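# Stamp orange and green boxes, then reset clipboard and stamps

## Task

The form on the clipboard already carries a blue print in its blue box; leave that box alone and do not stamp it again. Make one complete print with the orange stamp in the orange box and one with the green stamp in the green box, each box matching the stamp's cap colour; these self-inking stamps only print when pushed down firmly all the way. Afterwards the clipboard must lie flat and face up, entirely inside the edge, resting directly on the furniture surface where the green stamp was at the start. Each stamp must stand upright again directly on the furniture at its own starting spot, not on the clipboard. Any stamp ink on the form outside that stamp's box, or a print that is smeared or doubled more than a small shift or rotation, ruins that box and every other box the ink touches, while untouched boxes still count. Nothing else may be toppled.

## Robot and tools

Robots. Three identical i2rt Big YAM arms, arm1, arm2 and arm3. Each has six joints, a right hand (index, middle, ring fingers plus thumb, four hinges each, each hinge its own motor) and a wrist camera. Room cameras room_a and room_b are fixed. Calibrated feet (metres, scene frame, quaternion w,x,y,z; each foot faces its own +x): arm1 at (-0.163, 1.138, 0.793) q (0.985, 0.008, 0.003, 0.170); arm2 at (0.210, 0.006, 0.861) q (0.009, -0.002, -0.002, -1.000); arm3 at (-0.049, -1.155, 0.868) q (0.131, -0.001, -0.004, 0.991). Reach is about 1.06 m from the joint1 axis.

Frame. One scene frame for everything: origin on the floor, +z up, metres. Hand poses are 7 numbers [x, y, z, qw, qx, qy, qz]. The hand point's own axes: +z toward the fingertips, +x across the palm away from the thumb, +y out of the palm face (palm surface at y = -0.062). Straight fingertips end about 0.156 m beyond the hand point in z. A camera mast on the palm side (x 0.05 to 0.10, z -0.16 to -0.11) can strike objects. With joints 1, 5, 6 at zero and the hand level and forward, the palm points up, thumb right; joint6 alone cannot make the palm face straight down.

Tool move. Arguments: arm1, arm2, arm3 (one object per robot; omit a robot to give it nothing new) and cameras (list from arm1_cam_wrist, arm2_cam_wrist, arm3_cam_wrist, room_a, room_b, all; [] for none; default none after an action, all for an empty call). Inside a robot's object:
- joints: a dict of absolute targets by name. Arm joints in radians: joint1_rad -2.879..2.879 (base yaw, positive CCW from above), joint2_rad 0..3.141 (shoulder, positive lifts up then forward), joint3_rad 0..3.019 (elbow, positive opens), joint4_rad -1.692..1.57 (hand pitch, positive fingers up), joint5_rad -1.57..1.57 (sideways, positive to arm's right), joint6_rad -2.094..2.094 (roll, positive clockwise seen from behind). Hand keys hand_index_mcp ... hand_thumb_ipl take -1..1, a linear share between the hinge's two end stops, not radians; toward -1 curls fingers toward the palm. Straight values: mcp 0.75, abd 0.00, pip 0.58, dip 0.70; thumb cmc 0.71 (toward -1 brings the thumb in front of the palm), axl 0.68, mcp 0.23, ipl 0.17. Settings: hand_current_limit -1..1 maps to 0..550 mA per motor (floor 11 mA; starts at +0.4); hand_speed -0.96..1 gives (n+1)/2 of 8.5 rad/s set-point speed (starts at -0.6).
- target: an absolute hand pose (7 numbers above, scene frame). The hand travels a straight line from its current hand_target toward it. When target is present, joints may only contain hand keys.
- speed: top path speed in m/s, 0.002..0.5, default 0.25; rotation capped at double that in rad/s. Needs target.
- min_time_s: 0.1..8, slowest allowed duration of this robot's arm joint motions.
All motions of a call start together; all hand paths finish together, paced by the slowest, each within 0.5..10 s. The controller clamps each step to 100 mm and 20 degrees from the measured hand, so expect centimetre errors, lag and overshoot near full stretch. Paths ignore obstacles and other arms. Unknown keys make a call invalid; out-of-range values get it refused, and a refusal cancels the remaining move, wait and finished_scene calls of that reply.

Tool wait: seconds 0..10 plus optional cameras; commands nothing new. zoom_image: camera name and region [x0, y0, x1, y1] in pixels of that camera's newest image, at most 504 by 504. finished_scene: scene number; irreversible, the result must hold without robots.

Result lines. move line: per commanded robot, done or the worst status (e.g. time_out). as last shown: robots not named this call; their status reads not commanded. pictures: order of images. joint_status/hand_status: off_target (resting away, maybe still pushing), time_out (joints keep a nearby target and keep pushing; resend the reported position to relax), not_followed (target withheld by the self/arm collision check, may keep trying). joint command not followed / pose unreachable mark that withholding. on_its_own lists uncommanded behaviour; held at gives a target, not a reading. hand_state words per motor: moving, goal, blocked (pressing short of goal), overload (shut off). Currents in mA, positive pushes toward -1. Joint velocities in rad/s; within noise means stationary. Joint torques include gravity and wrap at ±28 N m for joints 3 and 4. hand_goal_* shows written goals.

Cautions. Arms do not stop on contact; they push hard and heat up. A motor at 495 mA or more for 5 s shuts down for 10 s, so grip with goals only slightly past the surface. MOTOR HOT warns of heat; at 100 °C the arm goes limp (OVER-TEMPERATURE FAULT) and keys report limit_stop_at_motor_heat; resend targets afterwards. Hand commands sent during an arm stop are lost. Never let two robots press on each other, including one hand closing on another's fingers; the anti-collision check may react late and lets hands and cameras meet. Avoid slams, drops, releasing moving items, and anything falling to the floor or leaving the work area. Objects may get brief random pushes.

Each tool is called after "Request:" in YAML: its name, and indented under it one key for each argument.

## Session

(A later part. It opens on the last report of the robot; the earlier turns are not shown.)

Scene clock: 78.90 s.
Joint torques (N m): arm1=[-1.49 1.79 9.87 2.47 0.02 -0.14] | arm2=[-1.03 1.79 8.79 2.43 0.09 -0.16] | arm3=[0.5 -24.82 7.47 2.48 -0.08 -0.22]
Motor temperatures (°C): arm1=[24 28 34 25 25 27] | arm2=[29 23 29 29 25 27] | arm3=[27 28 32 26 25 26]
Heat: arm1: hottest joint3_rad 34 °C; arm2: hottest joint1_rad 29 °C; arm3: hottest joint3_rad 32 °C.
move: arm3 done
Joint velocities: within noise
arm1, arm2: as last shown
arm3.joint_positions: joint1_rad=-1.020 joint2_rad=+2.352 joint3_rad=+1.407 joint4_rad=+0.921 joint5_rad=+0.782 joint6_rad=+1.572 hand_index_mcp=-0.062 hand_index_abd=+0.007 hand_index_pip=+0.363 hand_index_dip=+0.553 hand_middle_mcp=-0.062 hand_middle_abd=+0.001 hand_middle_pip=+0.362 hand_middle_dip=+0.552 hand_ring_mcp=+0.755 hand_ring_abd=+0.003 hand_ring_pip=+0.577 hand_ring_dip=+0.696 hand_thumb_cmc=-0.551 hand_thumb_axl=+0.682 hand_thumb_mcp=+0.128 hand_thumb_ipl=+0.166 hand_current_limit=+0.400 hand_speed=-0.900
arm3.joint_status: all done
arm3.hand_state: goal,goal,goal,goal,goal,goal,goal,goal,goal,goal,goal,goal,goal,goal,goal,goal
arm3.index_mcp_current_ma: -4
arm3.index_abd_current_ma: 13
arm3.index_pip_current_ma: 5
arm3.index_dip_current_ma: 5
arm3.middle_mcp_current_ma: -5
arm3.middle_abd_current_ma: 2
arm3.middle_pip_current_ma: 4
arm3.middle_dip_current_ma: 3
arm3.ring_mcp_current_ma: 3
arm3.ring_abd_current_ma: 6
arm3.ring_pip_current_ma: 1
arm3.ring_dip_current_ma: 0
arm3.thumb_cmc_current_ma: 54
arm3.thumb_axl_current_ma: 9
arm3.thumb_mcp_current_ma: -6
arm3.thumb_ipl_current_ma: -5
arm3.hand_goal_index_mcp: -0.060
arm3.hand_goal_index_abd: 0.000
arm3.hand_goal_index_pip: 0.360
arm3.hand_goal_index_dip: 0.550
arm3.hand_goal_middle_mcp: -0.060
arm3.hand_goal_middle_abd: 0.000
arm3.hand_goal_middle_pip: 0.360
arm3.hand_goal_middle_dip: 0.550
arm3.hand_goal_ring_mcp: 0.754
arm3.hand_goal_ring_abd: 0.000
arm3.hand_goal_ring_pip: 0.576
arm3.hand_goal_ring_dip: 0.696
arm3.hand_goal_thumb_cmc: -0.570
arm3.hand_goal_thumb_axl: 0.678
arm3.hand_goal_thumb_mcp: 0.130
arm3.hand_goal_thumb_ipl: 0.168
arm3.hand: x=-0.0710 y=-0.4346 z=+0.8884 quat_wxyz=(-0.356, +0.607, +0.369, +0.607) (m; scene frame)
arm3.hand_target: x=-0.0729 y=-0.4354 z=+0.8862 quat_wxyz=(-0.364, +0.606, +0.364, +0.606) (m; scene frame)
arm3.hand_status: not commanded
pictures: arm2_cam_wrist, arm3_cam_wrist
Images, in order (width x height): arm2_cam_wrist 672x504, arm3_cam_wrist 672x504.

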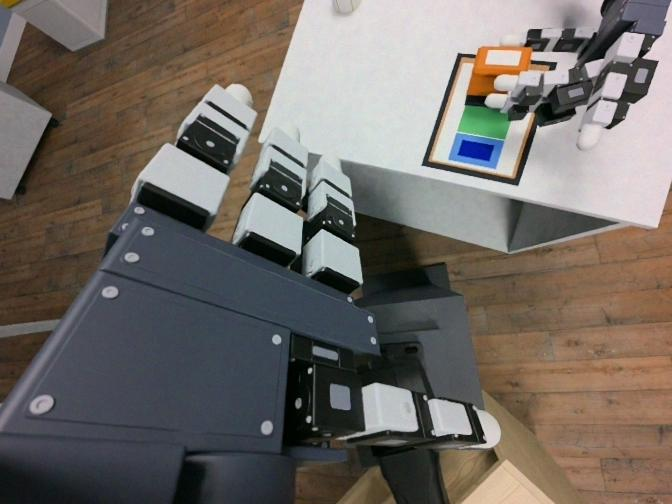

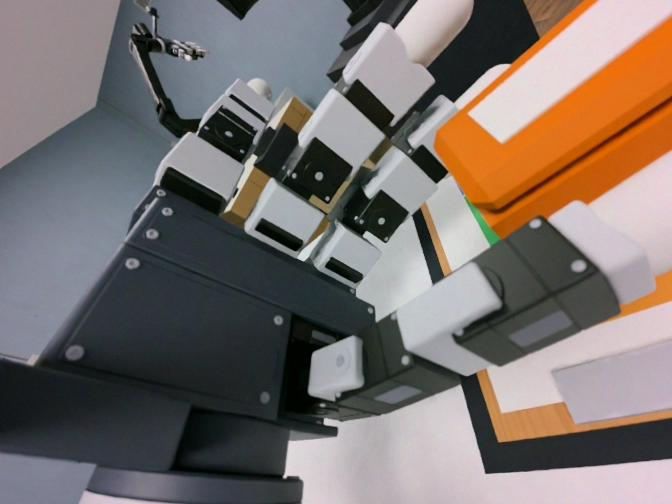

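Request:
move:
  arm3: {"target": [-0.088, -0.437, 0.866, 0.3642, -0.6061, -0.3642, -0.6061], "speed": 0.04}
  cameras: ["arm3_cam_wrist", "arm2_cam_wrist"]

Request:
zoom_image:
  camera: "arm2_cam_wrist"
  region: [425, 40, 545, 130]

Request:
zoom_image:
  camera: "arm3_cam_wrist"
  region: [372, 0, 672, 300]

Scene clock: 80.97 s.
Joint torques (N m): arm1=[-1.55 1.85 9.84 2.5 0.02 -0.14] | arm2=[-1.08 1.73 8.79 2.41 0.08 -0.16] | arm3=[0.67 -23 9.31 2.48 0.17 -0.21]
Motor temperatures (°C): arm1=[24 28 34 25 25 27] | arm2=[29 23 29 29 25 27] | arm3=[27 28 32 26 25 26]
Heat: arm1: hottest joint3_rad 34 °C; arm2: hottest joint1_rad 29 °C; arm3: hottest joint3_rad 32 °C.
move: arm3 done
Joint velocities: within noise
arm1, arm2: as last shown
arm3.joint_positions: joint1_rad=-0.999 joint2_rad=+2.378 joint3_rad=+1.407 joint4_rad=+0.943 joint5_rad=+0.799 joint6_rad=+1.572 hand_index_mcp=-0.062 hand_index_abd=+0.007 hand_index_pip=+0.363 hand_index_dip=+0.553 hand_middle_mcp=-0.062 hand_middle_abd=+0.002 hand_middle_pip=+0.362 hand_middle_dip=+0.552 hand_ring_mcp=+0.755 hand_ring_abd=+0.003 hand_ring_pip=+0.577 hand_ring_dip=+0.696 hand_thumb_cmc=-0.551 hand_thumb_axl=+0.682 hand_thumb_mcp=+0.128 hand_thumb_ipl=+0.166 hand_current_limit=+0.400 hand_speed=-0.900
arm3.joint_status: not commanded
arm3.hand_state: goal,goal,goal,goal,goal,goal,goal,goal,goal,goal,goal,goal,goal,goal,goal,goal
arm3.index_mcp_current_ma: -4
arm3.index_abd_current_ma: 13
arm3.index_pip_current_ma: 5
arm3.index_dip_current_ma: 5
arm3.middle_mcp_current_ma: -5
arm3.middle_abd_current_ma: 2
arm3.middle_pip_current_ma: 4
arm3.middle_dip_current_ma: 3
arm3.ring_mcp_current_ma: 3
arm3.ring_abd_current_ma: 6
arm3.ring_pip_current_ma: 1
arm3.ring_dip_current_ma: 0
arm3.thumb_cmc_current_ma: 54
arm3.thumb_axl_current_ma: 9
arm3.thumb_mcp_current_ma: -6
arm3.thumb_ipl_current_ma: -5
arm3.hand_goal_index_mcp: -0.060
arm3.hand_goal_index_abd: 0.000
arm3.hand_goal_index_pip: 0.360
arm3.hand_goal_index_dip: 0.550
arm3.hand_goal_middle_mcp: -0.060
arm3.hand_goal_middle_abd: 0.000
arm3.hand_goal_middle_pip: 0.360
arm3.hand_goal_middle_dip: 0.550
arm3.hand_goal_ring_mcp: 0.754
arm3.hand_goal_ring_abd: 0.000
arm3.hand_goal_ring_pip: 0.576
arm3.hand_goal_ring_dip: 0.696
arm3.hand_goal_thumb_cmc: -0.570
arm3.hand_goal_thumb_axl: 0.678
arm3.hand_goal_thumb_mcp: 0.130
arm3.hand_goal_thumb_ipl: 0.168
arm3.hand: x=-0.0834 y=-0.4401 z=+0.8744 quat_wxyz=(-0.356, +0.606, +0.371, +0.606) (m; scene frame)
arm3.hand_target: x=-0.0879 y=-0.4373 z=+0.8660 quat_wxyz=(-0.364, +0.606, +0.364, +0.606) (m; scene frame)
arm3.hand_status: done (0.010 m and 1.2 deg from the pose sent, 0.028 m and 1.1 deg at the start)
pictures: arm2_cam_wrist, arm3_cam_wrist
Images, in order (width x height): arm2_cam_wrist 672x504, arm3_cam_wrist 672x504.

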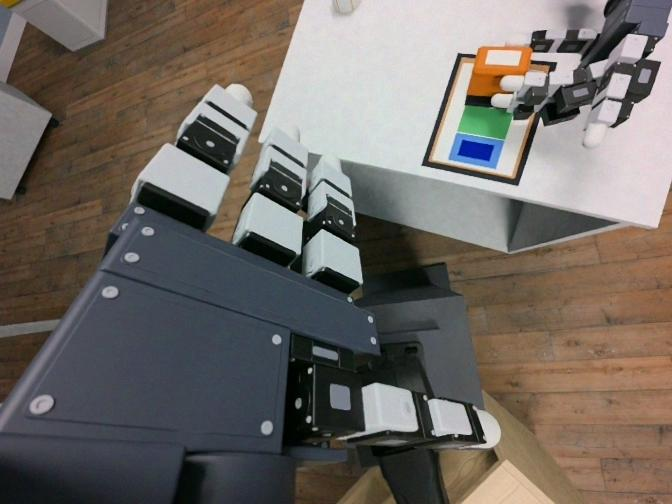

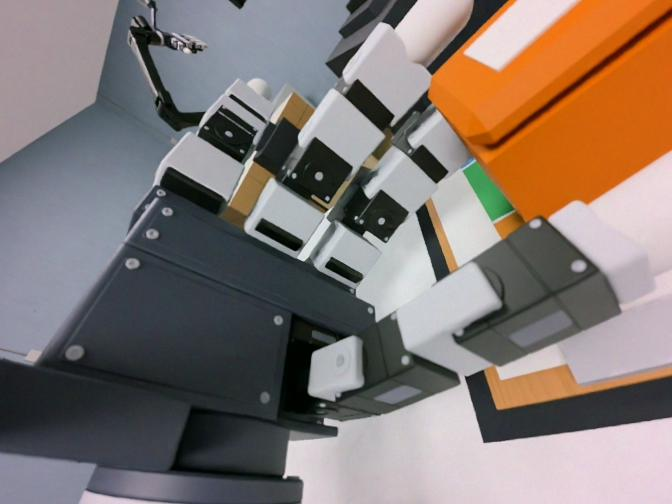

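Scaled by 4.200 from the camera's 672x504 image, which has a finer 960x720 frame.

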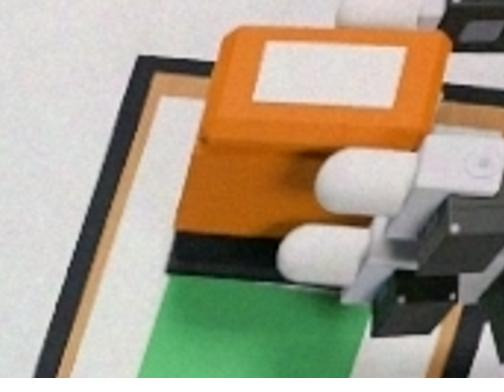

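Scaled by 1.680 from the camera's 672x504 image, which has a finer 960x720 frame.

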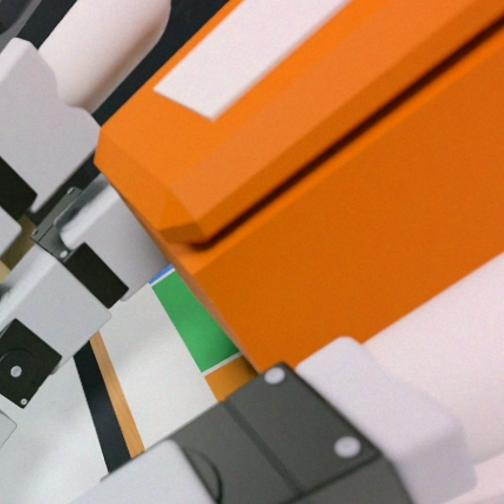

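Request:
move:
  arm3: {"target": [-0.085, -0.430, 0.866, 0.3642, -0.6061, -0.3642, -0.6061], "speed": 0.04}

Scene clock: 82.27 s.
Joint torques (N m): arm1=[-1.49 1.79 9.85 2.5 0.02 -0.14] | arm2=[-1.03 1.79 8.76 2.41 0.08 -0.17] | arm3=[0.09 -22.59 10.76 2.06 -0.1 -0.21]
Motor temperatures (°C): arm1=[24 28 34 25 25 27] | arm2=[29 23 29 29 25 27] | arm3=[27 28 32 26 25 26]
Heat: arm1: hottest joint3_rad 34 °C; arm2: hottest joint1_rad 29 °C; arm3: hottest joint3_rad 32 °C.
move: arm3 off_target
Joint velocities: within noise
arm1.joint_positions: joint1_rad=+0.539 joint2_rad=+0.634 joint3_rad=+1.406 joint4_rad=-1.334 joint5_rad=-0.069 joint6_rad=+1.110 hand_index_mcp=+0.754 hand_index_abd=+0.000 hand_index_pip=+0.577 hand_index_dip=+0.696 hand_middle_mcp=+0.754 hand_middle_abd=+0.000 hand_middle_pip=+0.577 hand_middle_dip=+0.696 hand_ring_mcp=+0.754 hand_ring_abd=+0.000 hand_ring_pip=+0.577 hand_ring_dip=+0.696 hand_thumb_cmc=+0.714 hand_thumb_axl=+0.677 hand_thumb_mcp=+0.226 hand_thumb_ipl=+0.168 hand_current_limit=+0.400 hand_speed=-0.600
arm1.joint_status: not commanded
arm1.hand_state: goal,goal,goal,goal,goal,goal,goal,goal,goal,goal,goal,goal,goal,goal,goal,goal
arm1.index_mcp_current_ma: 0
arm1.index_abd_current_ma: 0
arm1.index_pip_current_ma: 0
arm1.index_dip_current_ma: 0
arm1.middle_mcp_current_ma: 0
arm1.middle_abd_current_ma: 0
arm1.middle_pip_current_ma: 0
arm1.middle_dip_current_ma: 0
arm1.ring_mcp_current_ma: 0
arm1.ring_abd_current_ma: 0
arm1.ring_pip_current_ma: 0
arm1.ring_dip_current_ma: 0
arm1.thumb_cmc_current_ma: 0
arm1.thumb_axl_current_ma: 0
arm1.thumb_mcp_current_ma: 0
arm1.thumb_ipl_current_ma: 0
arm1.hand_goal_index_mcp: 0.754
arm1.hand_goal_index_abd: 0.000
arm1.hand_goal_index_pip: 0.576
arm1.hand_goal_index_dip: 0.696
arm1.hand_goal_middle_mcp: 0.754
arm1.hand_goal_middle_abd: 0.000
arm1.hand_goal_middle_pip: 0.576
arm1.hand_goal_middle_dip: 0.696
arm1.hand_goal_ring_mcp: 0.754
arm1.hand_goal_ring_abd: 0.000
arm1.hand_goal_ring_pip: 0.576
arm1.hand_goal_ring_dip: 0.696
arm1.hand_goal_thumb_cmc: 0.714
arm1.hand_goal_thumb_axl: 0.678
arm1.hand_goal_thumb_mcp: 0.226
arm1.hand_goal_thumb_ipl: 0.168
arm1.hand: x=+0.0601 y=+1.2783 z=+1.3493 quat_wxyz=(-0.137, +0.676, +0.553, +0.467) (m; scene frame)
arm1.hand_target: x=+0.0586 y=+1.2762 z=+1.3602 quat_wxyz=(-0.139, +0.671, +0.550, +0.478) (m; scene frame)
arm1.hand_status: not commanded
arm2.joint_positions: joint1_rad=+1.820 joint2_rad=+0.271 joint3_rad=+0.773 joint4_rad=-1.104 joint5_rad=+0.113 joint6_rad=+1.139 hand_index_mcp=+0.756 hand_index_abd=+0.001 hand_index_pip=+0.577 hand_index_dip=+0.696 hand_middle_mcp=+0.756 hand_middle_abd=+0.001 hand_middle_pip=+0.577 hand_middle_dip=+0.696 hand_ring_mcp=+0.756 hand_ring_abd=+0.001 hand_ring_pip=+0.577 hand_ring_dip=+0.696 hand_thumb_cmc=+0.715 hand_thumb_axl=+0.677 hand_thumb_mcp=+0.225 hand_thumb_ipl=+0.168 hand_current_limit=+0.400 hand_speed=-0.600
arm2.joint_status: not commanded
arm2.hand_state: goal,goal,goal,goal,goal,goal,goal,goal,goal,goal,goal,goal,goal,goal,goal,goal
arm2.index_mcp_current_ma: 7
arm2.index_abd_current_ma: 2
arm2.index_pip_current_ma: 2
arm2.index_dip_current_ma: 0
arm2.middle_mcp_current_ma: 7
arm2.middle_abd_current_ma: 2
arm2.middle_pip_current_ma: 2
arm2.middle_dip_current_ma: 0
arm2.ring_mcp_current_ma: 8
arm2.ring_abd_current_ma: 2
arm2.ring_pip_current_ma: 2
arm2.ring_dip_current_ma: 0
arm2.thumb_cmc_current_ma: 4
arm2.thumb_axl_current_ma: -3
arm2.thumb_mcp_current_ma: -3
arm2.thumb_ipl_current_ma: -1
arm2.hand_goal_index_mcp: 0.754
arm2.hand_goal_index_abd: 0.000
arm2.hand_goal_index_pip: 0.576
arm2.hand_goal_index_dip: 0.696
arm2.hand_goal_middle_mcp: 0.754
arm2.hand_goal_middle_abd: 0.000
arm2.hand_goal_middle_pip: 0.576
arm2.hand_goal_middle_dip: 0.696
arm2.hand_goal_ring_mcp: 0.754
arm2.hand_goal_ring_abd: 0.000
arm2.hand_goal_ring_pip: 0.576
arm2.hand_goal_ring_dip: 0.696
arm2.hand_goal_thumb_cmc: 0.714
arm2.hand_goal_thumb_axl: 0.678
arm2.hand_goal_thumb_mcp: 0.226
arm2.hand_goal_thumb_ipl: 0.168
arm2.hand: x=+0.1657 y=-0.2270 z=+1.2214 quat_wxyz=(+0.390, +0.789, -0.395, +0.262) (m; scene frame)
arm2.hand_target: x=+0.1637 y=-0.2274 z=+1.2301 quat_wxyz=(+0.403, +0.782, -0.392, +0.268) (m; scene frame)
arm2.hand_status: not commanded
arm3.joint_positions: joint1_rad=-0.999 joint2_rad=+2.381 joint3_rad=+1.412 joint4_rad=+0.943 joint5_rad=+0.798 joint6_rad=+1.572 hand_index_mcp=-0.062 hand_index_abd=+0.007 hand_index_pip=+0.363 hand_index_dip=+0.553 hand_middle_mcp=-0.062 hand_middle_abd=+0.002 hand_middle_pip=+0.362 hand_middle_dip=+0.552 hand_ring_mcp=+0.755 hand_ring_abd=+0.003 hand_ring_pip=+0.577 hand_ring_dip=+0.696 hand_thumb_cmc=-0.551 hand_thumb_axl=+0.682 hand_thumb_mcp=+0.128 hand_thumb_ipl=+0.166 hand_current_limit=+0.400 hand_speed=-0.900
arm3.joint_status: not commanded
arm3.hand_state: goal,goal,goal,goal,goal,goal,goal,goal,goal,goal,goal,goal,goal,goal,goal,goal
arm3.index_mcp_current_ma: -3
arm3.index_abd_current_ma: 13
arm3.index_pip_current_ma: 5
arm3.index_dip_current_ma: 5
arm3.middle_mcp_current_ma: -5
arm3.middle_abd_current_ma: 2
arm3.middle_pip_current_ma: 4
arm3.middle_dip_current_ma: 3
arm3.ring_mcp_current_ma: 3
arm3.ring_abd_current_ma: 6
arm3.ring_pip_current_ma: 1
arm3.ring_dip_current_ma: 0
arm3.thumb_cmc_current_ma: 54
arm3.thumb_axl_current_ma: 9
arm3.thumb_mcp_current_ma: -6
arm3.thumb_ipl_current_ma: -5
arm3.hand_goal_index_mcp: -0.060
arm3.hand_goal_index_abd: 0.000
arm3.hand_goal_index_pip: 0.360
arm3.hand_goal_index_dip: 0.550
arm3.hand_goal_middle_mcp: -0.060
arm3.hand_goal_middle_abd: 0.000
arm3.hand_goal_middle_pip: 0.360
arm3.hand_goal_middle_dip: 0.550
arm3.hand_goal_ring_mcp: 0.754
arm3.hand_goal_ring_abd: 0.000
arm3.hand_goal_ring_pip: 0.576
arm3.hand_goal_ring_dip: 0.696
arm3.hand_goal_thumb_cmc: -0.570
arm3.hand_goal_thumb_axl: 0.678
arm3.hand_goal_thumb_mcp: 0.130
arm3.hand_goal_thumb_ipl: 0.168
arm3.hand: x=-0.0839 y=-0.4388 z=+0.8741 quat_wxyz=(-0.357, +0.606, +0.371, +0.606) (m; scene frame)
arm3.hand_target: x=-0.0848 y=-0.4306 z=+0.8662 quat_wxyz=(-0.364, +0.606, +0.364, +0.606) (m; scene frame)
arm3.hand_status: off_target (0.012 m and 1.1 deg from the pose sent, 0.013 m and 1.2 deg at the start)
pictures: none

Request:
move:
  arm3: {"target": [-0.0845, -0.4235, 0.862, 0.3642, -0.6061, -0.3642, -0.6061], "speed": 0.04}
  cameras: ["arm2_cam_wrist"]

Request:
zoom_image:
  camera: "arm2_cam_wrist"
  region: [425, 40, 545, 130]

Scene clock: 85.73 s.
Joint torques (N m): arm1=[-1.55 1.85 9.87 2.48 0.02 -0.14] | arm2=[-0.97 1.85 8.79 2.43 0.08 -0.16] | arm3=[-0.21 -22.89 10.86 1.8 -0.1 -0.22]
Motor temperatures (°C): arm1=[24 28 34 25 25 27] | arm2=[28 23 29 29 25 26] | arm3=[27 28 32 26 25 26]
Heat: arm1: hottest joint3_rad 34 °C; arm2: hottest joint3_rad 29 °C; arm3: hottest joint3_rad 32 °C.
move: arm3 off_target
Joint velocities: within noise
arm1, arm2: as last shown
arm3.joint_positions: joint1_rad=-0.999 joint2_rad=+2.399 joint3_rad=+1.437 joint4_rad=+0.943 joint5_rad=+0.794 joint6_rad=+1.572 hand_index_mcp=-0.062 hand_index_abd=+0.007 hand_index_pip=+0.362 hand_index_dip=+0.553 hand_middle_mcp=-0.062 hand_middle_abd=+0.002 hand_middle_pip=+0.362 hand_middle_dip=+0.552 hand_ring_mcp=+0.755 hand_ring_abd=+0.003 hand_ring_pip=+0.577 hand_ring_dip=+0.696 hand_thumb_cmc=-0.551 hand_thumb_axl=+0.682 hand_thumb_mcp=+0.128 hand_thumb_ipl=+0.166 hand_current_limit=+0.400 hand_speed=-0.900
arm3.joint_status: not commanded
arm3.hand_state: goal,goal,goal,goal,goal,goal,goal,goal,goal,goal,goal,goal,goal,goal,goal,goal
arm3.index_mcp_current_ma: -3
arm3.index_abd_current_ma: 13
arm3.index_pip_current_ma: 5
arm3.index_dip_current_ma: 5
arm3.middle_mcp_current_ma: -5
arm3.middle_abd_current_ma: 2
arm3.middle_pip_current_ma: 4
arm3.middle_dip_current_ma: 3
arm3.ring_mcp_current_ma: 3
arm3.ring_abd_current_ma: 6
arm3.ring_pip_current_ma: 1
arm3.ring_dip_current_ma: 0
arm3.thumb_cmc_current_ma: 54
arm3.thumb_axl_current_ma: 9
arm3.thumb_mcp_current_ma: -6
arm3.thumb_ipl_current_ma: -5
arm3.hand_goal_index_mcp: -0.060
arm3.hand_goal_index_abd: 0.000
arm3.hand_goal_index_pip: 0.360
arm3.hand_goal_index_dip: 0.550
arm3.hand_goal_middle_mcp: -0.060
arm3.hand_goal_middle_abd: 0.000
arm3.hand_goal_middle_pip: 0.360
arm3.hand_goal_middle_dip: 0.550
arm3.hand_goal_ring_mcp: 0.754
arm3.hand_goal_ring_abd: 0.000
arm3.hand_goal_ring_pip: 0.576
arm3.hand_goal_ring_dip: 0.696
arm3.hand_goal_thumb_cmc: -0.570
arm3.hand_goal_thumb_axl: 0.678
arm3.hand_goal_thumb_mcp: 0.130
arm3.hand_goal_thumb_ipl: 0.168
arm3.hand: x=-0.0862 y=-0.4322 z=+0.8709 quat_wxyz=(-0.361, +0.605, +0.370, +0.606) (m; scene frame)
arm3.hand_target: x=-0.0843 y=-0.4241 z=+0.8623 quat_wxyz=(-0.364, +0.606, +0.364, +0.606) (m; scene frame)
arm3.hand_status: off_target (0.013 m and 0.8 deg from the pose sent, 0.020 m and 1.1 deg at the start)
pictures: arm2_cam_wrist
Images, in order (width x height): arm2_cam_wrist 672x504.

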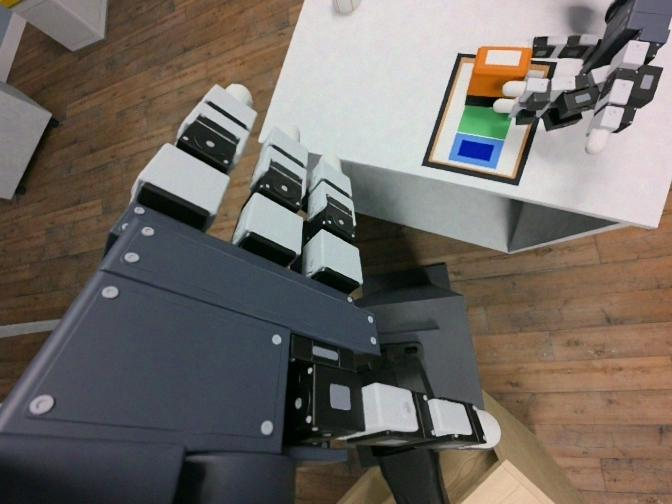

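Scaled by 4.200 from the camera's 672x504 image, which has a finer 960x720 frame.

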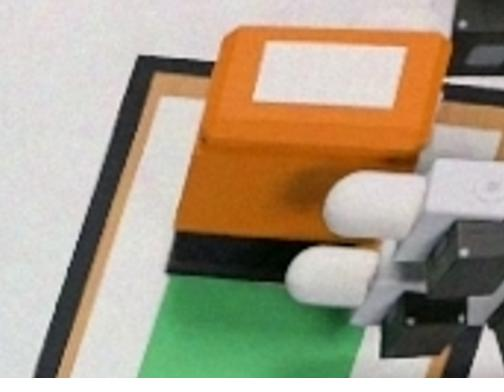

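Request:
move:
  arm3: {"joints": {"hand_index_mcp": -0.26, "hand_middle_mcp": -0.26, "hand_thumb_mcp": 0.01, "hand_thumb_ipl": 0.12}}
  cameras: ["arm3_cam_wrist", "arm2_cam_wrist"]

Request:
zoom_image:
  camera: "arm2_cam_wrist"
  region: [425, 40, 545, 130]

Request:
zoom_image:
  camera: "arm3_cam_wrist"
  region: [372, 0, 672, 300]

Scene clock: 86.93 s.
Joint torques (N m): arm1=[-1.55 1.79 9.88 2.48 0.02 -0.14] | arm2=[-1.03 1.85 8.76 2.4 0.08 -0.16] | arm3=[-0.26 -22.83 10.85 1.76 -0.11 -0.23]
Motor temperatures (°C): arm1=[24 28 35 25 25 27] | arm2=[28 23 30 29 25 26] | arm3=[27 28 32 26 25 26]
Heat: arm1: hottest joint3_rad 35 °C; arm2: hottest joint3_rad 30 °C; arm3: hottest joint3_rad 32 °C.
move: arm3 off_target
Joint velocities: within noise
arm1, arm2: as last shown
arm3.joint_positions: joint1_rad=-0.999 joint2_rad=+2.399 joint3_rad=+1.437 joint4_rad=+0.943 joint5_rad=+0.794 joint6_rad=+1.572 hand_index_mcp=-0.186 hand_index_abd=+0.007 hand_index_pip=+0.380 hand_index_dip=+0.561 hand_middle_mcp=-0.205 hand_middle_abd=+0.000 hand_middle_pip=+0.374 hand_middle_dip=+0.555 hand_ring_mcp=+0.755 hand_ring_abd=+0.003 hand_ring_pip=+0.577 hand_ring_dip=+0.696 hand_thumb_cmc=-0.552 hand_thumb_axl=+0.681 hand_thumb_mcp=+0.053 hand_thumb_ipl=+0.135 hand_current_limit=+0.400 hand_speed=-0.900
arm3.joint_status: hand_index_mcp off_target (ended at -0.186, target -0.260); hand_middle_mcp off_target (ended at -0.205, target -0.260); hand_thumb_mcp off_target (ended at +0.053, target +0.010); the others done
arm3.hand_state: blocked,goal,goal,goal,blocked,goal,goal,goal,goal,goal,goal,goal,goal,goal,blocked,goal
arm3.index_mcp_current_ma: 290
arm3.index_abd_current_ma: 13
arm3.index_pip_current_ma: 55
arm3.index_dip_current_ma: 27
arm3.middle_mcp_current_ma: 206
arm3.middle_abd_current_ma: 0
arm3.middle_pip_current_ma: 35
arm3.middle_dip_current_ma: 10
arm3.ring_mcp_current_ma: 2
arm3.ring_abd_current_ma: 6
arm3.ring_pip_current_ma: 1
arm3.ring_dip_current_ma: 0
arm3.thumb_cmc_current_ma: 49
arm3.thumb_axl_current_ma: 9
arm3.thumb_mcp_current_ma: 190
arm3.thumb_ipl_current_ma: 57
arm3.hand_goal_index_mcp: -0.260
arm3.hand_goal_index_abd: 0.000
arm3.hand_goal_index_pip: 0.360
arm3.hand_goal_index_dip: 0.550
arm3.hand_goal_middle_mcp: -0.260
arm3.hand_goal_middle_abd: 0.000
arm3.hand_goal_middle_pip: 0.360
arm3.hand_goal_middle_dip: 0.550
arm3.hand_goal_ring_mcp: 0.754
arm3.hand_goal_ring_abd: 0.000
arm3.hand_goal_ring_pip: 0.576
arm3.hand_goal_ring_dip: 0.696
arm3.hand_goal_thumb_cmc: -0.570
arm3.hand_goal_thumb_axl: 0.678
arm3.hand_goal_thumb_mcp: 0.010
arm3.hand_goal_thumb_ipl: 0.120
arm3.hand: x=-0.0862 y=-0.4323 z=+0.8707 quat_wxyz=(-0.361, +0.605, +0.370, +0.606) (m; scene frame)
arm3.hand_target: x=-0.0843 y=-0.4241 z=+0.8620 quat_wxyz=(-0.364, +0.606, +0.364, +0.606) (m; scene frame)
arm3.hand_status: not commanded
pictures: arm2_cam_wrist, arm3_cam_wrist
Images, in order (width x height): arm2_cam_wrist 672x504, arm3_cam_wrist 672x504.

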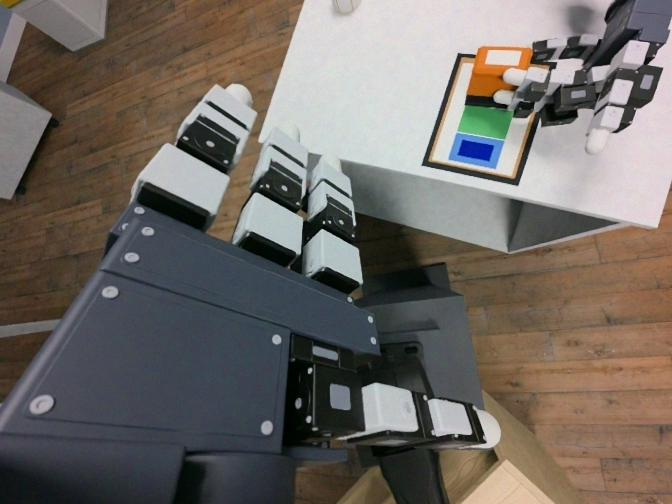

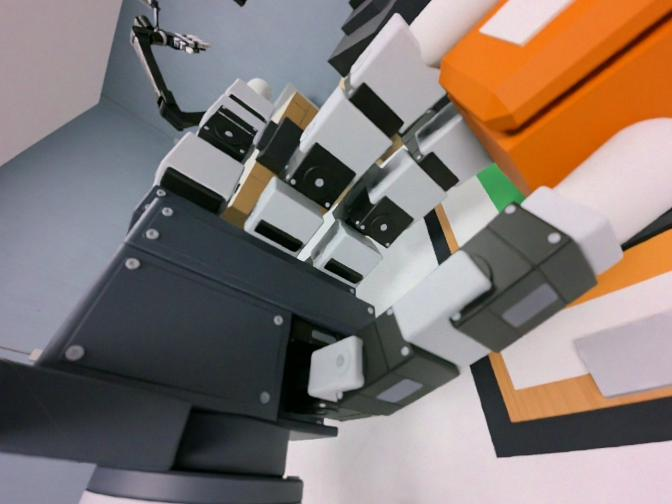

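Scaled by 4.200 from the camera's 672x504 image, which has a finer 960x720 frame.

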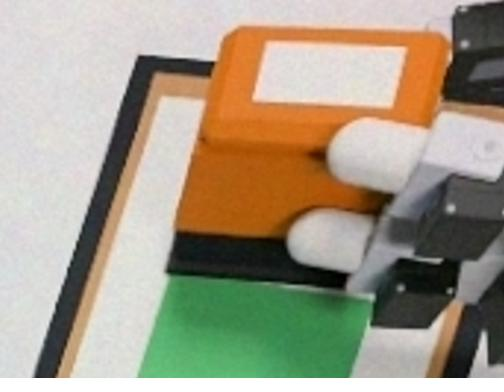

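Scaled by 1.680 from the camera's 672x504 image, which has a finer 960x720 frame.

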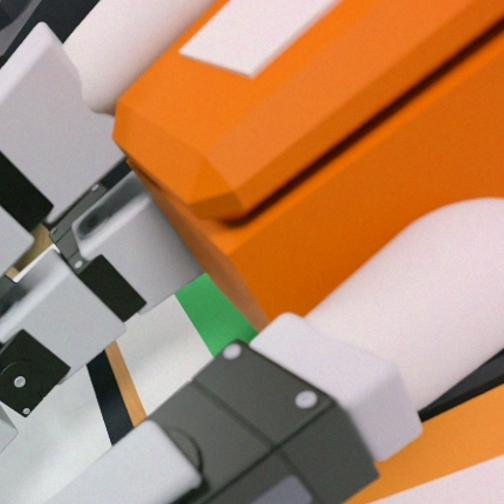

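Request:
zoom_image:
  camera: "arm2_cam_wrist"
  region: [455, 85, 525, 140]

Scaled by 7.200 from the camera's 672x504 image, which has a finer 960x720 frame.

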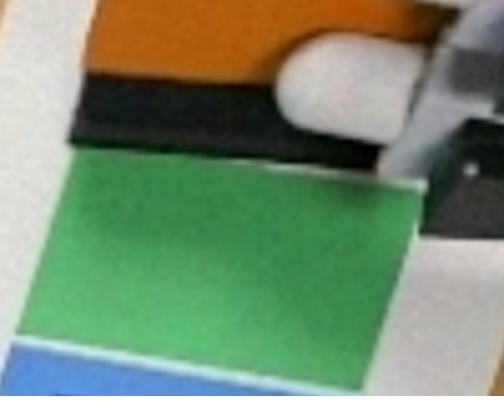

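Request:
move:
  arm3: {"joints": {"joint1_rad": -0.979}, "min_time_s": 1.5}
  cameras: ["arm3_cam_wrist", "arm2_cam_wrist"]

Request:
zoom_image:
  camera: "arm2_cam_wrist"
  region: [455, 85, 525, 140]

Scene clock: 89.83 s.
Joint torques (N m): arm1=[-1.61 1.73 9.87 2.48 0.02 -0.14] | arm2=[-0.97 1.79 8.79 2.43 0.08 -0.16] | arm3=[1.61 -22.89 10.84 1.76 -0.1 -0.22]
Motor temperatures (°C): arm1=[24 28 35 25 25 27] | arm2=[28 23 30 29 25 26] | arm3=[27 29 33 26 25 26]
Heat: arm1: hottest joint3_rad 35 °C; arm2: hottest joint3_rad 30 °C; arm3: hottest joint3_rad 33 °C.
move: arm3 done
Joint velocities: within noise
arm1, arm2: as last shown
arm3.joint_positions: joint1_rad=-0.996 joint2_rad=+2.399 joint3_rad=+1.437 joint4_rad=+0.943 joint5_rad=+0.794 joint6_rad=+1.572 hand_index_mcp=-0.186 hand_index_abd=+0.007 hand_index_pip=+0.380 hand_index_dip=+0.561 hand_middle_mcp=-0.205 hand_middle_abd=+0.000 hand_middle_pip=+0.374 hand_middle_dip=+0.555 hand_ring_mcp=+0.755 hand_ring_abd=+0.003 hand_ring_pip=+0.577 hand_ring_dip=+0.696 hand_thumb_cmc=-0.552 hand_thumb_axl=+0.681 hand_thumb_mcp=+0.053 hand_thumb_ipl=+0.135 hand_current_limit=+0.400 hand_speed=-0.900
arm3.joint_status: all done
arm3.hand_state: blocked,goal,goal,goal,blocked,goal,goal,goal,goal,goal,goal,goal,goal,goal,blocked,goal
arm3.index_mcp_current_ma: 290
arm3.index_abd_current_ma: 13
arm3.index_pip_current_ma: 55
arm3.index_dip_current_ma: 28
arm3.middle_mcp_current_ma: 206
arm3.middle_abd_current_ma: 0
arm3.middle_pip_current_ma: 35
arm3.middle_dip_current_ma: 10
arm3.ring_mcp_current_ma: 2
arm3.ring_abd_current_ma: 6
arm3.ring_pip_current_ma: 1
arm3.ring_dip_current_ma: 0
arm3.thumb_cmc_current_ma: 49
arm3.thumb_axl_current_ma: 9
arm3.thumb_mcp_current_ma: 190
arm3.thumb_ipl_current_ma: 59
arm3.hand_goal_index_mcp: -0.260
arm3.hand_goal_index_abd: 0.000
arm3.hand_goal_index_pip: 0.360
arm3.hand_goal_index_dip: 0.550
arm3.hand_goal_middle_mcp: -0.260
arm3.hand_goal_middle_abd: 0.000
arm3.hand_goal_middle_pip: 0.360
arm3.hand_goal_middle_dip: 0.550
arm3.hand_goal_ring_mcp: 0.754
arm3.hand_goal_ring_abd: 0.000
arm3.hand_goal_ring_pip: 0.576
arm3.hand_goal_ring_dip: 0.696
arm3.hand_goal_thumb_cmc: -0.570
arm3.hand_goal_thumb_axl: 0.678
arm3.hand_goal_thumb_mcp: 0.010
arm3.hand_goal_thumb_ipl: 0.120
arm3.hand: x=-0.0884 y=-0.4324 z=+0.8707 quat_wxyz=(-0.361, +0.604, +0.371, +0.606) (m; scene frame)
arm3.hand_target: x=-0.1034 y=-0.4253 z=+0.8620 quat_wxyz=(-0.372, +0.601, +0.372, +0.601) (m; scene frame)
arm3.hand_status: not commanded
pictures: arm2_cam_wrist, arm3_cam_wrist
Images, in order (width x height): arm2_cam_wrist 672x504, arm3_cam_wrist 672x504.

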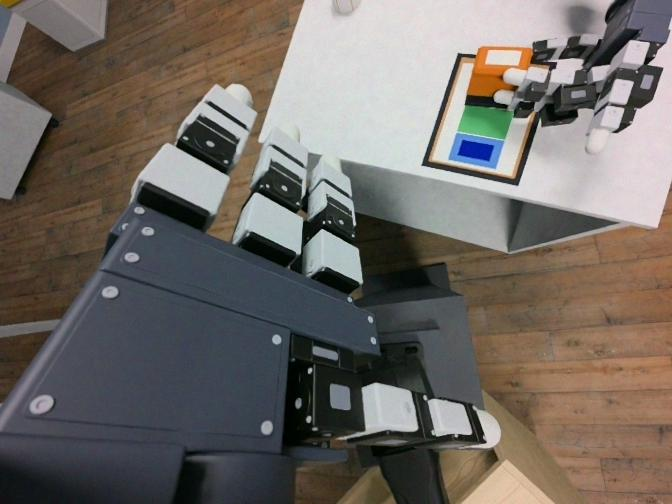

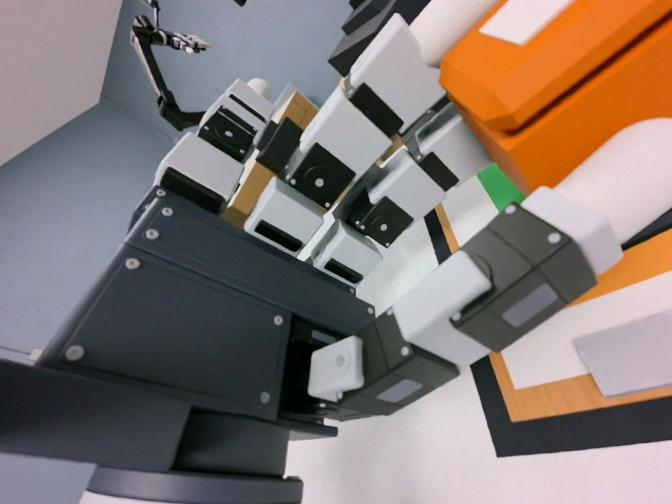

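Scaled by 7.200 from the camera's 672x504 image, which has a finer 960x720 frame.

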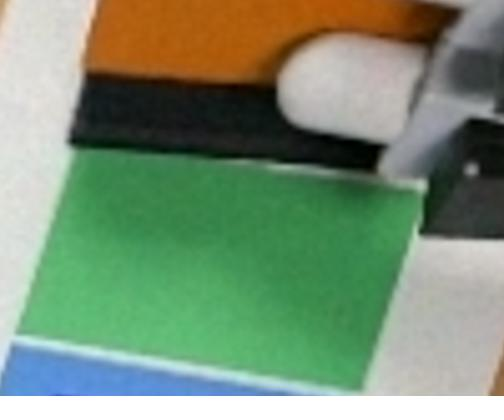

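Request:
move:
  arm3: {"joints": {"joint1_rad": -0.969}, "min_time_s": 1.0}
  cameras: ["arm3_cam_wrist", "arm2_cam_wrist"]

Request:
zoom_image:
  camera: "arm2_cam_wrist"
  region: [455, 85, 525, 140]

Scene clock: 91.27 s.
Joint torques (N m): arm1=[-1.44 1.85 9.85 2.48 0.02 -0.14] | arm2=[-1.03 1.79 8.77 2.43 0.08 -0.17] | arm3=[1.55 -22.83 10.84 1.76 -0.1 -0.23]
Motor temperatures (°C): arm1=[24 28 35 25 25 27] | arm2=[28 23 30 29 25 26] | arm3=[27 29 33 26 25 26]
Heat: arm1: hottest joint3_rad 35 °C; arm2: hottest joint3_rad 30 °C; arm3: hottest joint3_rad 33 °C.
move: arm3 done
Joint velocities: within noise
arm1, arm2: as last shown
arm3.joint_positions: joint1_rad=-0.985 joint2_rad=+2.399 joint3_rad=+1.437 joint4_rad=+0.943 joint5_rad=+0.794 joint6_rad=+1.572 hand_index_mcp=-0.187 hand_index_abd=+0.005 hand_index_pip=+0.381 hand_index_dip=+0.562 hand_middle_mcp=-0.205 hand_middle_abd=-0.002 hand_middle_pip=+0.374 hand_middle_dip=+0.555 hand_ring_mcp=+0.755 hand_ring_abd=+0.003 hand_ring_pip=+0.577 hand_ring_dip=+0.696 hand_thumb_cmc=-0.552 hand_thumb_axl=+0.681 hand_thumb_mcp=+0.053 hand_thumb_ipl=+0.136 hand_current_limit=+0.400 hand_speed=-0.900
arm3.joint_status: all done
arm3.hand_state: blocked,goal,blocked,goal,blocked,goal,goal,goal,goal,goal,goal,goal,goal,goal,blocked,goal
arm3.index_mcp_current_ma: 287
arm3.index_abd_current_ma: 8
arm3.index_pip_current_ma: 58
arm3.index_dip_current_ma: 31
arm3.middle_mcp_current_ma: 202
arm3.middle_abd_current_ma: -2
arm3.middle_pip_current_ma: 35
arm3.middle_dip_current_ma: 10
arm3.ring_mcp_current_ma: 2
arm3.ring_abd_current_ma: 6
arm3.ring_pip_current_ma: 1
arm3.ring_dip_current_ma: 0
arm3.thumb_cmc_current_ma: 50
arm3.thumb_axl_current_ma: 9
arm3.thumb_mcp_current_ma: 190
arm3.thumb_ipl_current_ma: 60
arm3.hand_goal_index_mcp: -0.260
arm3.hand_goal_index_abd: 0.000
arm3.hand_goal_index_pip: 0.360
arm3.hand_goal_index_dip: 0.550
arm3.hand_goal_middle_mcp: -0.260
arm3.hand_goal_middle_abd: 0.000
arm3.hand_goal_middle_pip: 0.360
arm3.hand_goal_middle_dip: 0.550
arm3.hand_goal_ring_mcp: 0.754
arm3.hand_goal_ring_abd: 0.000
arm3.hand_goal_ring_pip: 0.576
arm3.hand_goal_ring_dip: 0.696
arm3.hand_goal_thumb_cmc: -0.570
arm3.hand_goal_thumb_axl: 0.678
arm3.hand_goal_thumb_mcp: 0.010
arm3.hand_goal_thumb_ipl: 0.120
arm3.hand: x=-0.0961 y=-0.4329 z=+0.8706 quat_wxyz=(-0.365, +0.602, +0.374, +0.604) (m; scene frame)
arm3.hand_target: x=-0.1107 y=-0.4259 z=+0.8619 quat_wxyz=(-0.375, +0.599, +0.375, +0.599) (m; scene frame)
arm3.hand_status: not commanded
pictures: arm2_cam_wrist, arm3_cam_wrist
Images, in order (width x height): arm2_cam_wrist 672x504, arm3_cam_wrist 672x504.

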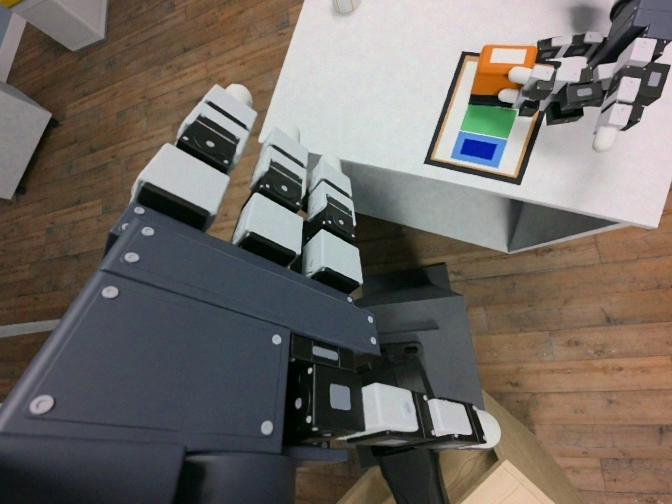

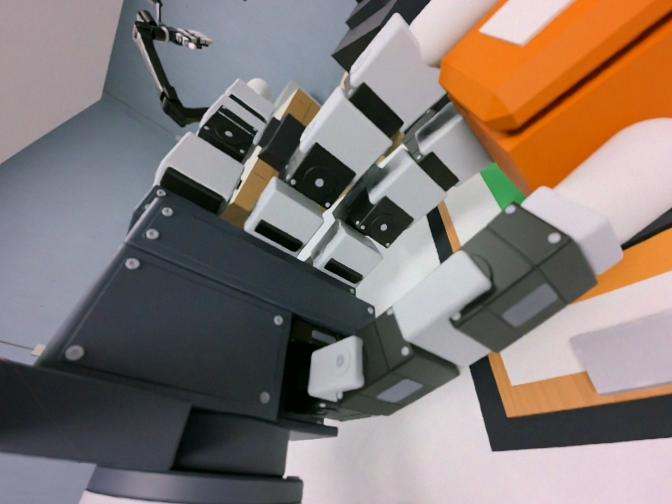

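Scaled by 7.200 from the camera's 672x504 image, which has a finer 960x720 frame.

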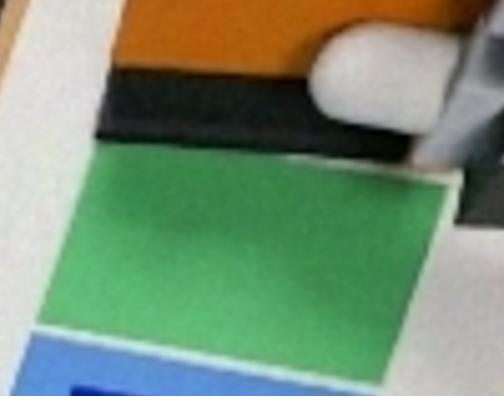

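Request:
move:
  arm3: {"joints": {"hand_index_mcp": -0.06, "hand_middle_mcp": -0.06, "hand_thumb_mcp": 0.13, "hand_thumb_ipl": 0.168}}

Request:
move:
  arm3: {"target": [-0.0775, -0.4325, 0.864, 0.3642, -0.6061, -0.3642, -0.6061], "speed": 0.04}
  cameras: ["arm3_cam_wrist", "arm2_cam_wrist"]

Request:
zoom_image:
  camera: "arm2_cam_wrist"
  region: [425, 40, 545, 130]

Scene clock: 92.73 s.
Joint torques (N m): arm1=[-1.61 1.73 9.88 2.48 0.03 -0.14] | arm2=[-0.97 1.79 8.79 2.41 0.08 -0.16] | arm3=[0.73 -22.89 10.78 1.78 -0.07 -0.21]
Motor temperatures (°C): arm1=[24 28 35 25 25 27] | arm2=[28 23 30 29 25 26] | arm3=[27 29 33 26 25 26]
Heat: arm1: hottest joint3_rad 35 °C; arm2: hottest joint3_rad 30 °C; arm3: hottest joint3_rad 33 °C.
move: arm3 done
Joint velocities: within noise
arm1, arm2: as last shown
arm3.joint_positions: joint1_rad=-0.975 joint2_rad=+2.399 joint3_rad=+1.438 joint4_rad=+0.943 joint5_rad=+0.793 joint6_rad=+1.572 hand_index_mcp=-0.062 hand_index_abd=+0.005 hand_index_pip=+0.363 hand_index_dip=+0.553 hand_middle_mcp=-0.062 hand_middle_abd=+0.001 hand_middle_pip=+0.363 hand_middle_dip=+0.552 hand_ring_mcp=+0.755 hand_ring_abd=+0.003 hand_ring_pip=+0.577 hand_ring_dip=+0.696 hand_thumb_cmc=-0.552 hand_thumb_axl=+0.681 hand_thumb_mcp=+0.128 hand_thumb_ipl=+0.166 hand_current_limit=+0.400 hand_speed=-0.900
arm3.joint_status: all done
arm3.hand_state: goal,goal,goal,goal,goal,goal,goal,goal,goal,goal,goal,goal,goal,goal,goal,goal
arm3.index_mcp_current_ma: -4
arm3.index_abd_current_ma: 8
arm3.index_pip_current_ma: 5
arm3.index_dip_current_ma: 5
arm3.middle_mcp_current_ma: -5
arm3.middle_abd_current_ma: 2
arm3.middle_pip_current_ma: 6
arm3.middle_dip_current_ma: 5
arm3.ring_mcp_current_ma: 2
arm3.ring_abd_current_ma: 6
arm3.ring_pip_current_ma: 1
arm3.ring_dip_current_ma: 0
arm3.thumb_cmc_current_ma: 51
arm3.thumb_axl_current_ma: 9
arm3.thumb_mcp_current_ma: -6
arm3.thumb_ipl_current_ma: -5
arm3.hand_goal_index_mcp: -0.060
arm3.hand_goal_index_abd: 0.000
arm3.hand_goal_index_pip: 0.360
arm3.hand_goal_index_dip: 0.550
arm3.hand_goal_middle_mcp: -0.060
arm3.hand_goal_middle_abd: 0.000
arm3.hand_goal_middle_pip: 0.360
arm3.hand_goal_middle_dip: 0.550
arm3.hand_goal_ring_mcp: 0.754
arm3.hand_goal_ring_abd: 0.000
arm3.hand_goal_ring_pip: 0.576
arm3.hand_goal_ring_dip: 0.696
arm3.hand_goal_thumb_cmc: -0.570
arm3.hand_goal_thumb_axl: 0.678
arm3.hand_goal_thumb_mcp: 0.130
arm3.hand_goal_thumb_ipl: 0.168
arm3.hand: x=-0.1037 y=-0.4330 z=+0.8709 quat_wxyz=(-0.368, +0.600, +0.377, +0.602) (m; scene frame)
arm3.hand_target: x=-0.1108 y=-0.4259 z=+0.8619 quat_wxyz=(-0.375, +0.599, +0.375, +0.599) (m; scene frame)
arm3.hand_status: not commanded
pictures: none

Scene clock: 94.07 s.
Joint torques (N m): arm1=[-1.67 1.85 9.87 2.47 0.02 -0.13] | arm2=[-1.03 1.85 8.79 2.41 0.08 -0.16] | arm3=[-0.03 -24.53 7.24 2.5 -0.11 -0.21]
Motor temperatures (°C): arm1=[24 28 35 25 25 27] | arm2=[28 23 30 29 25 26] | arm3=[27 29 33 26 25 26]
Heat: arm1: hottest joint3_rad 35 °C; arm2: hottest joint3_rad 30 °C; arm3: hottest joint3_rad 33 °C.
move: arm3 done
Joint velocities: within noise
arm1, arm2: as last shown
arm3.joint_positions: joint1_rad=-1.007 joint2_rad=+2.399 joint3_rad=+1.438 joint4_rad=+0.943 joint5_rad=+0.789 joint6_rad=+1.572 hand_index_mcp=-0.062 hand_index_abd=+0.005 hand_index_pip=+0.363 hand_index_dip=+0.553 hand_middle_mcp=-0.062 hand_middle_abd=+0.001 hand_middle_pip=+0.363 hand_middle_dip=+0.552 hand_ring_mcp=+0.755 hand_ring_abd=+0.003 hand_ring_pip=+0.577 hand_ring_dip=+0.696 hand_thumb_cmc=-0.552 hand_thumb_axl=+0.681 hand_thumb_mcp=+0.128 hand_thumb_ipl=+0.166 hand_current_limit=+0.400 hand_speed=-0.900
arm3.joint_status: not commanded
arm3.hand_state: goal,goal,goal,goal,goal,goal,goal,goal,goal,goal,goal,goal,goal,goal,goal,goal
arm3.index_mcp_current_ma: -4
arm3.index_abd_current_ma: 8
arm3.index_pip_current_ma: 5
arm3.index_dip_current_ma: 5
arm3.middle_mcp_current_ma: -5
arm3.middle_abd_current_ma: 2
arm3.middle_pip_current_ma: 6
arm3.middle_dip_current_ma: 5
arm3.ring_mcp_current_ma: 2
arm3.ring_abd_current_ma: 6
arm3.ring_pip_current_ma: 1
arm3.ring_dip_current_ma: 0
arm3.thumb_cmc_current_ma: 51
arm3.thumb_axl_current_ma: 9
arm3.thumb_mcp_current_ma: -6
arm3.thumb_ipl_current_ma: -5
arm3.hand_goal_index_mcp: -0.060
arm3.hand_goal_index_abd: 0.000
arm3.hand_goal_index_pip: 0.360
arm3.hand_goal_index_dip: 0.550
arm3.hand_goal_middle_mcp: -0.060
arm3.hand_goal_middle_abd: 0.000
arm3.hand_goal_middle_pip: 0.360
arm3.hand_goal_middle_dip: 0.550
arm3.hand_goal_ring_mcp: 0.754
arm3.hand_goal_ring_abd: 0.000
arm3.hand_goal_ring_pip: 0.576
arm3.hand_goal_ring_dip: 0.696
arm3.hand_goal_thumb_cmc: -0.570
arm3.hand_goal_thumb_axl: 0.678
arm3.hand_goal_thumb_mcp: 0.130
arm3.hand_goal_thumb_ipl: 0.168
arm3.hand: x=-0.0808 y=-0.4308 z=+0.8709 quat_wxyz=(-0.360, +0.605, +0.369, +0.607) (m; scene frame)
arm3.hand_target: x=-0.0775 y=-0.4326 z=+0.8640 quat_wxyz=(-0.364, +0.606, +0.364, +0.606) (m; scene frame)
arm3.hand_status: done (0.008 m and 0.7 deg from the pose sent, 0.027 m and 1.8 deg at the start)
pictures: arm2_cam_wrist, arm3_cam_wrist
Images, in order (width x height): arm2_cam_wrist 672x504, arm3_cam_wrist 672x504.

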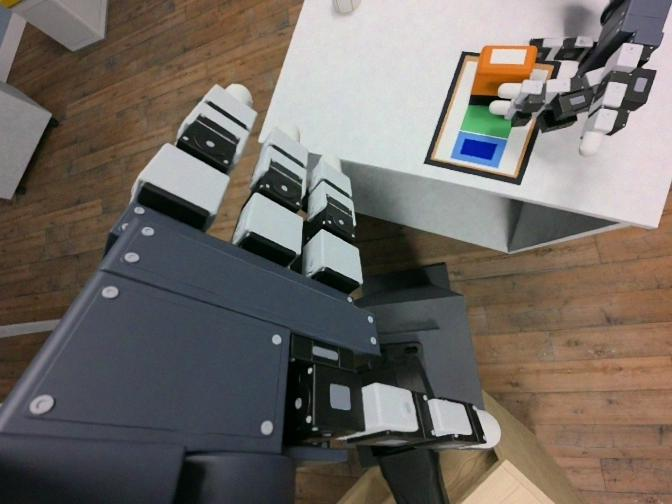

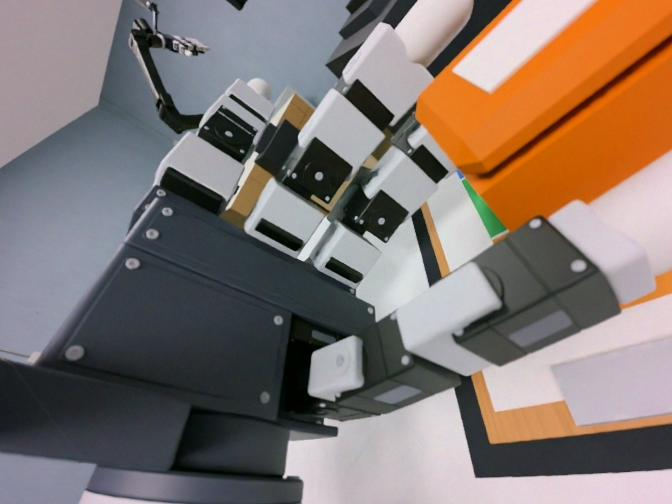

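Scaled by 4.200 from the camera's 672x504 image, which has a finer 960x720 frame.

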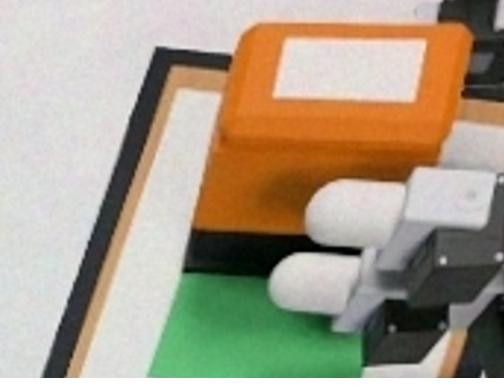

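Request:
move:
  arm3: {"target": [-0.0825, -0.4445, 0.864, 0.3642, -0.6061, -0.3642, -0.6061], "speed": 0.04}

Scene clock: 95.30 s.
Joint torques (N m): arm1=[-1.55 1.79 9.87 2.48 0.02 -0.14] | arm2=[-1.08 1.85 8.77 2.43 0.08 -0.16] | arm3=[0.97 -25.35 6.91 2.51 0.16 -0.21]
Motor temperatures (°C): arm1=[24 28 35 25 25 27] | arm2=[28 23 30 29 25 26] | arm3=[27 29 33 26 25 26]
Heat: arm1: hottest joint3_rad 35 °C; arm2: hottest joint3_rad 30 °C; arm3: hottest joint3_rad 33 °C.
move: arm3 done
Joint velocities: within noise
arm1, arm2: as last shown
arm3.joint_positions: joint1_rad=-1.007 joint2_rad=+2.397 joint3_rad=+1.402 joint4_rad=+0.965 joint5_rad=+0.795 joint6_rad=+1.572 hand_index_mcp=-0.062 hand_index_abd=+0.005 hand_index_pip=+0.363 hand_index_dip=+0.553 hand_middle_mcp=-0.062 hand_middle_abd=+0.001 hand_middle_pip=+0.363 hand_middle_dip=+0.552 hand_ring_mcp=+0.755 hand_ring_abd=+0.003 hand_ring_pip=+0.577 hand_ring_dip=+0.696 hand_thumb_cmc=-0.552 hand_thumb_axl=+0.681 hand_thumb_mcp=+0.128 hand_thumb_ipl=+0.166 hand_current_limit=+0.400 hand_speed=-0.900
arm3.joint_status: not commanded
arm3.hand_state: goal,goal,goal,goal,goal,goal,goal,goal,goal,goal,goal,goal,goal,goal,goal,goal
arm3.index_mcp_current_ma: -3
arm3.index_abd_current_ma: 8
arm3.index_pip_current_ma: 5
arm3.index_dip_current_ma: 5
arm3.middle_mcp_current_ma: -4
arm3.middle_abd_current_ma: 2
arm3.middle_pip_current_ma: 6
arm3.middle_dip_current_ma: 5
arm3.ring_mcp_current_ma: 2
arm3.ring_abd_current_ma: 6
arm3.ring_pip_current_ma: 1
arm3.ring_dip_current_ma: 0
arm3.thumb_cmc_current_ma: 51
arm3.thumb_axl_current_ma: 9
arm3.thumb_mcp_current_ma: -6
arm3.thumb_ipl_current_ma: -5
arm3.hand_goal_index_mcp: -0.060
arm3.hand_goal_index_abd: 0.000
arm3.hand_goal_index_pip: 0.360
arm3.hand_goal_index_dip: 0.550
arm3.hand_goal_middle_mcp: -0.060
arm3.hand_goal_middle_abd: 0.000
arm3.hand_goal_middle_pip: 0.360
arm3.hand_goal_middle_dip: 0.550
arm3.hand_goal_ring_mcp: 0.754
arm3.hand_goal_ring_abd: 0.000
arm3.hand_goal_ring_pip: 0.576
arm3.hand_goal_ring_dip: 0.696
arm3.hand_goal_thumb_cmc: -0.570
arm3.hand_goal_thumb_axl: 0.678
arm3.hand_goal_thumb_mcp: 0.130
arm3.hand_goal_thumb_ipl: 0.168
arm3.hand: x=-0.0770 y=-0.4427 z=+0.8624 quat_wxyz=(-0.354, +0.607, +0.371, +0.607) (m; scene frame)
arm3.hand_target: x=-0.0826 y=-0.4444 z=+0.8639 quat_wxyz=(-0.364, +0.606, +0.364, +0.606) (m; scene frame)
arm3.hand_status: done (0.006 m and 1.4 deg from the pose sent, 0.015 m and 0.7 deg at the start)
pictures: none


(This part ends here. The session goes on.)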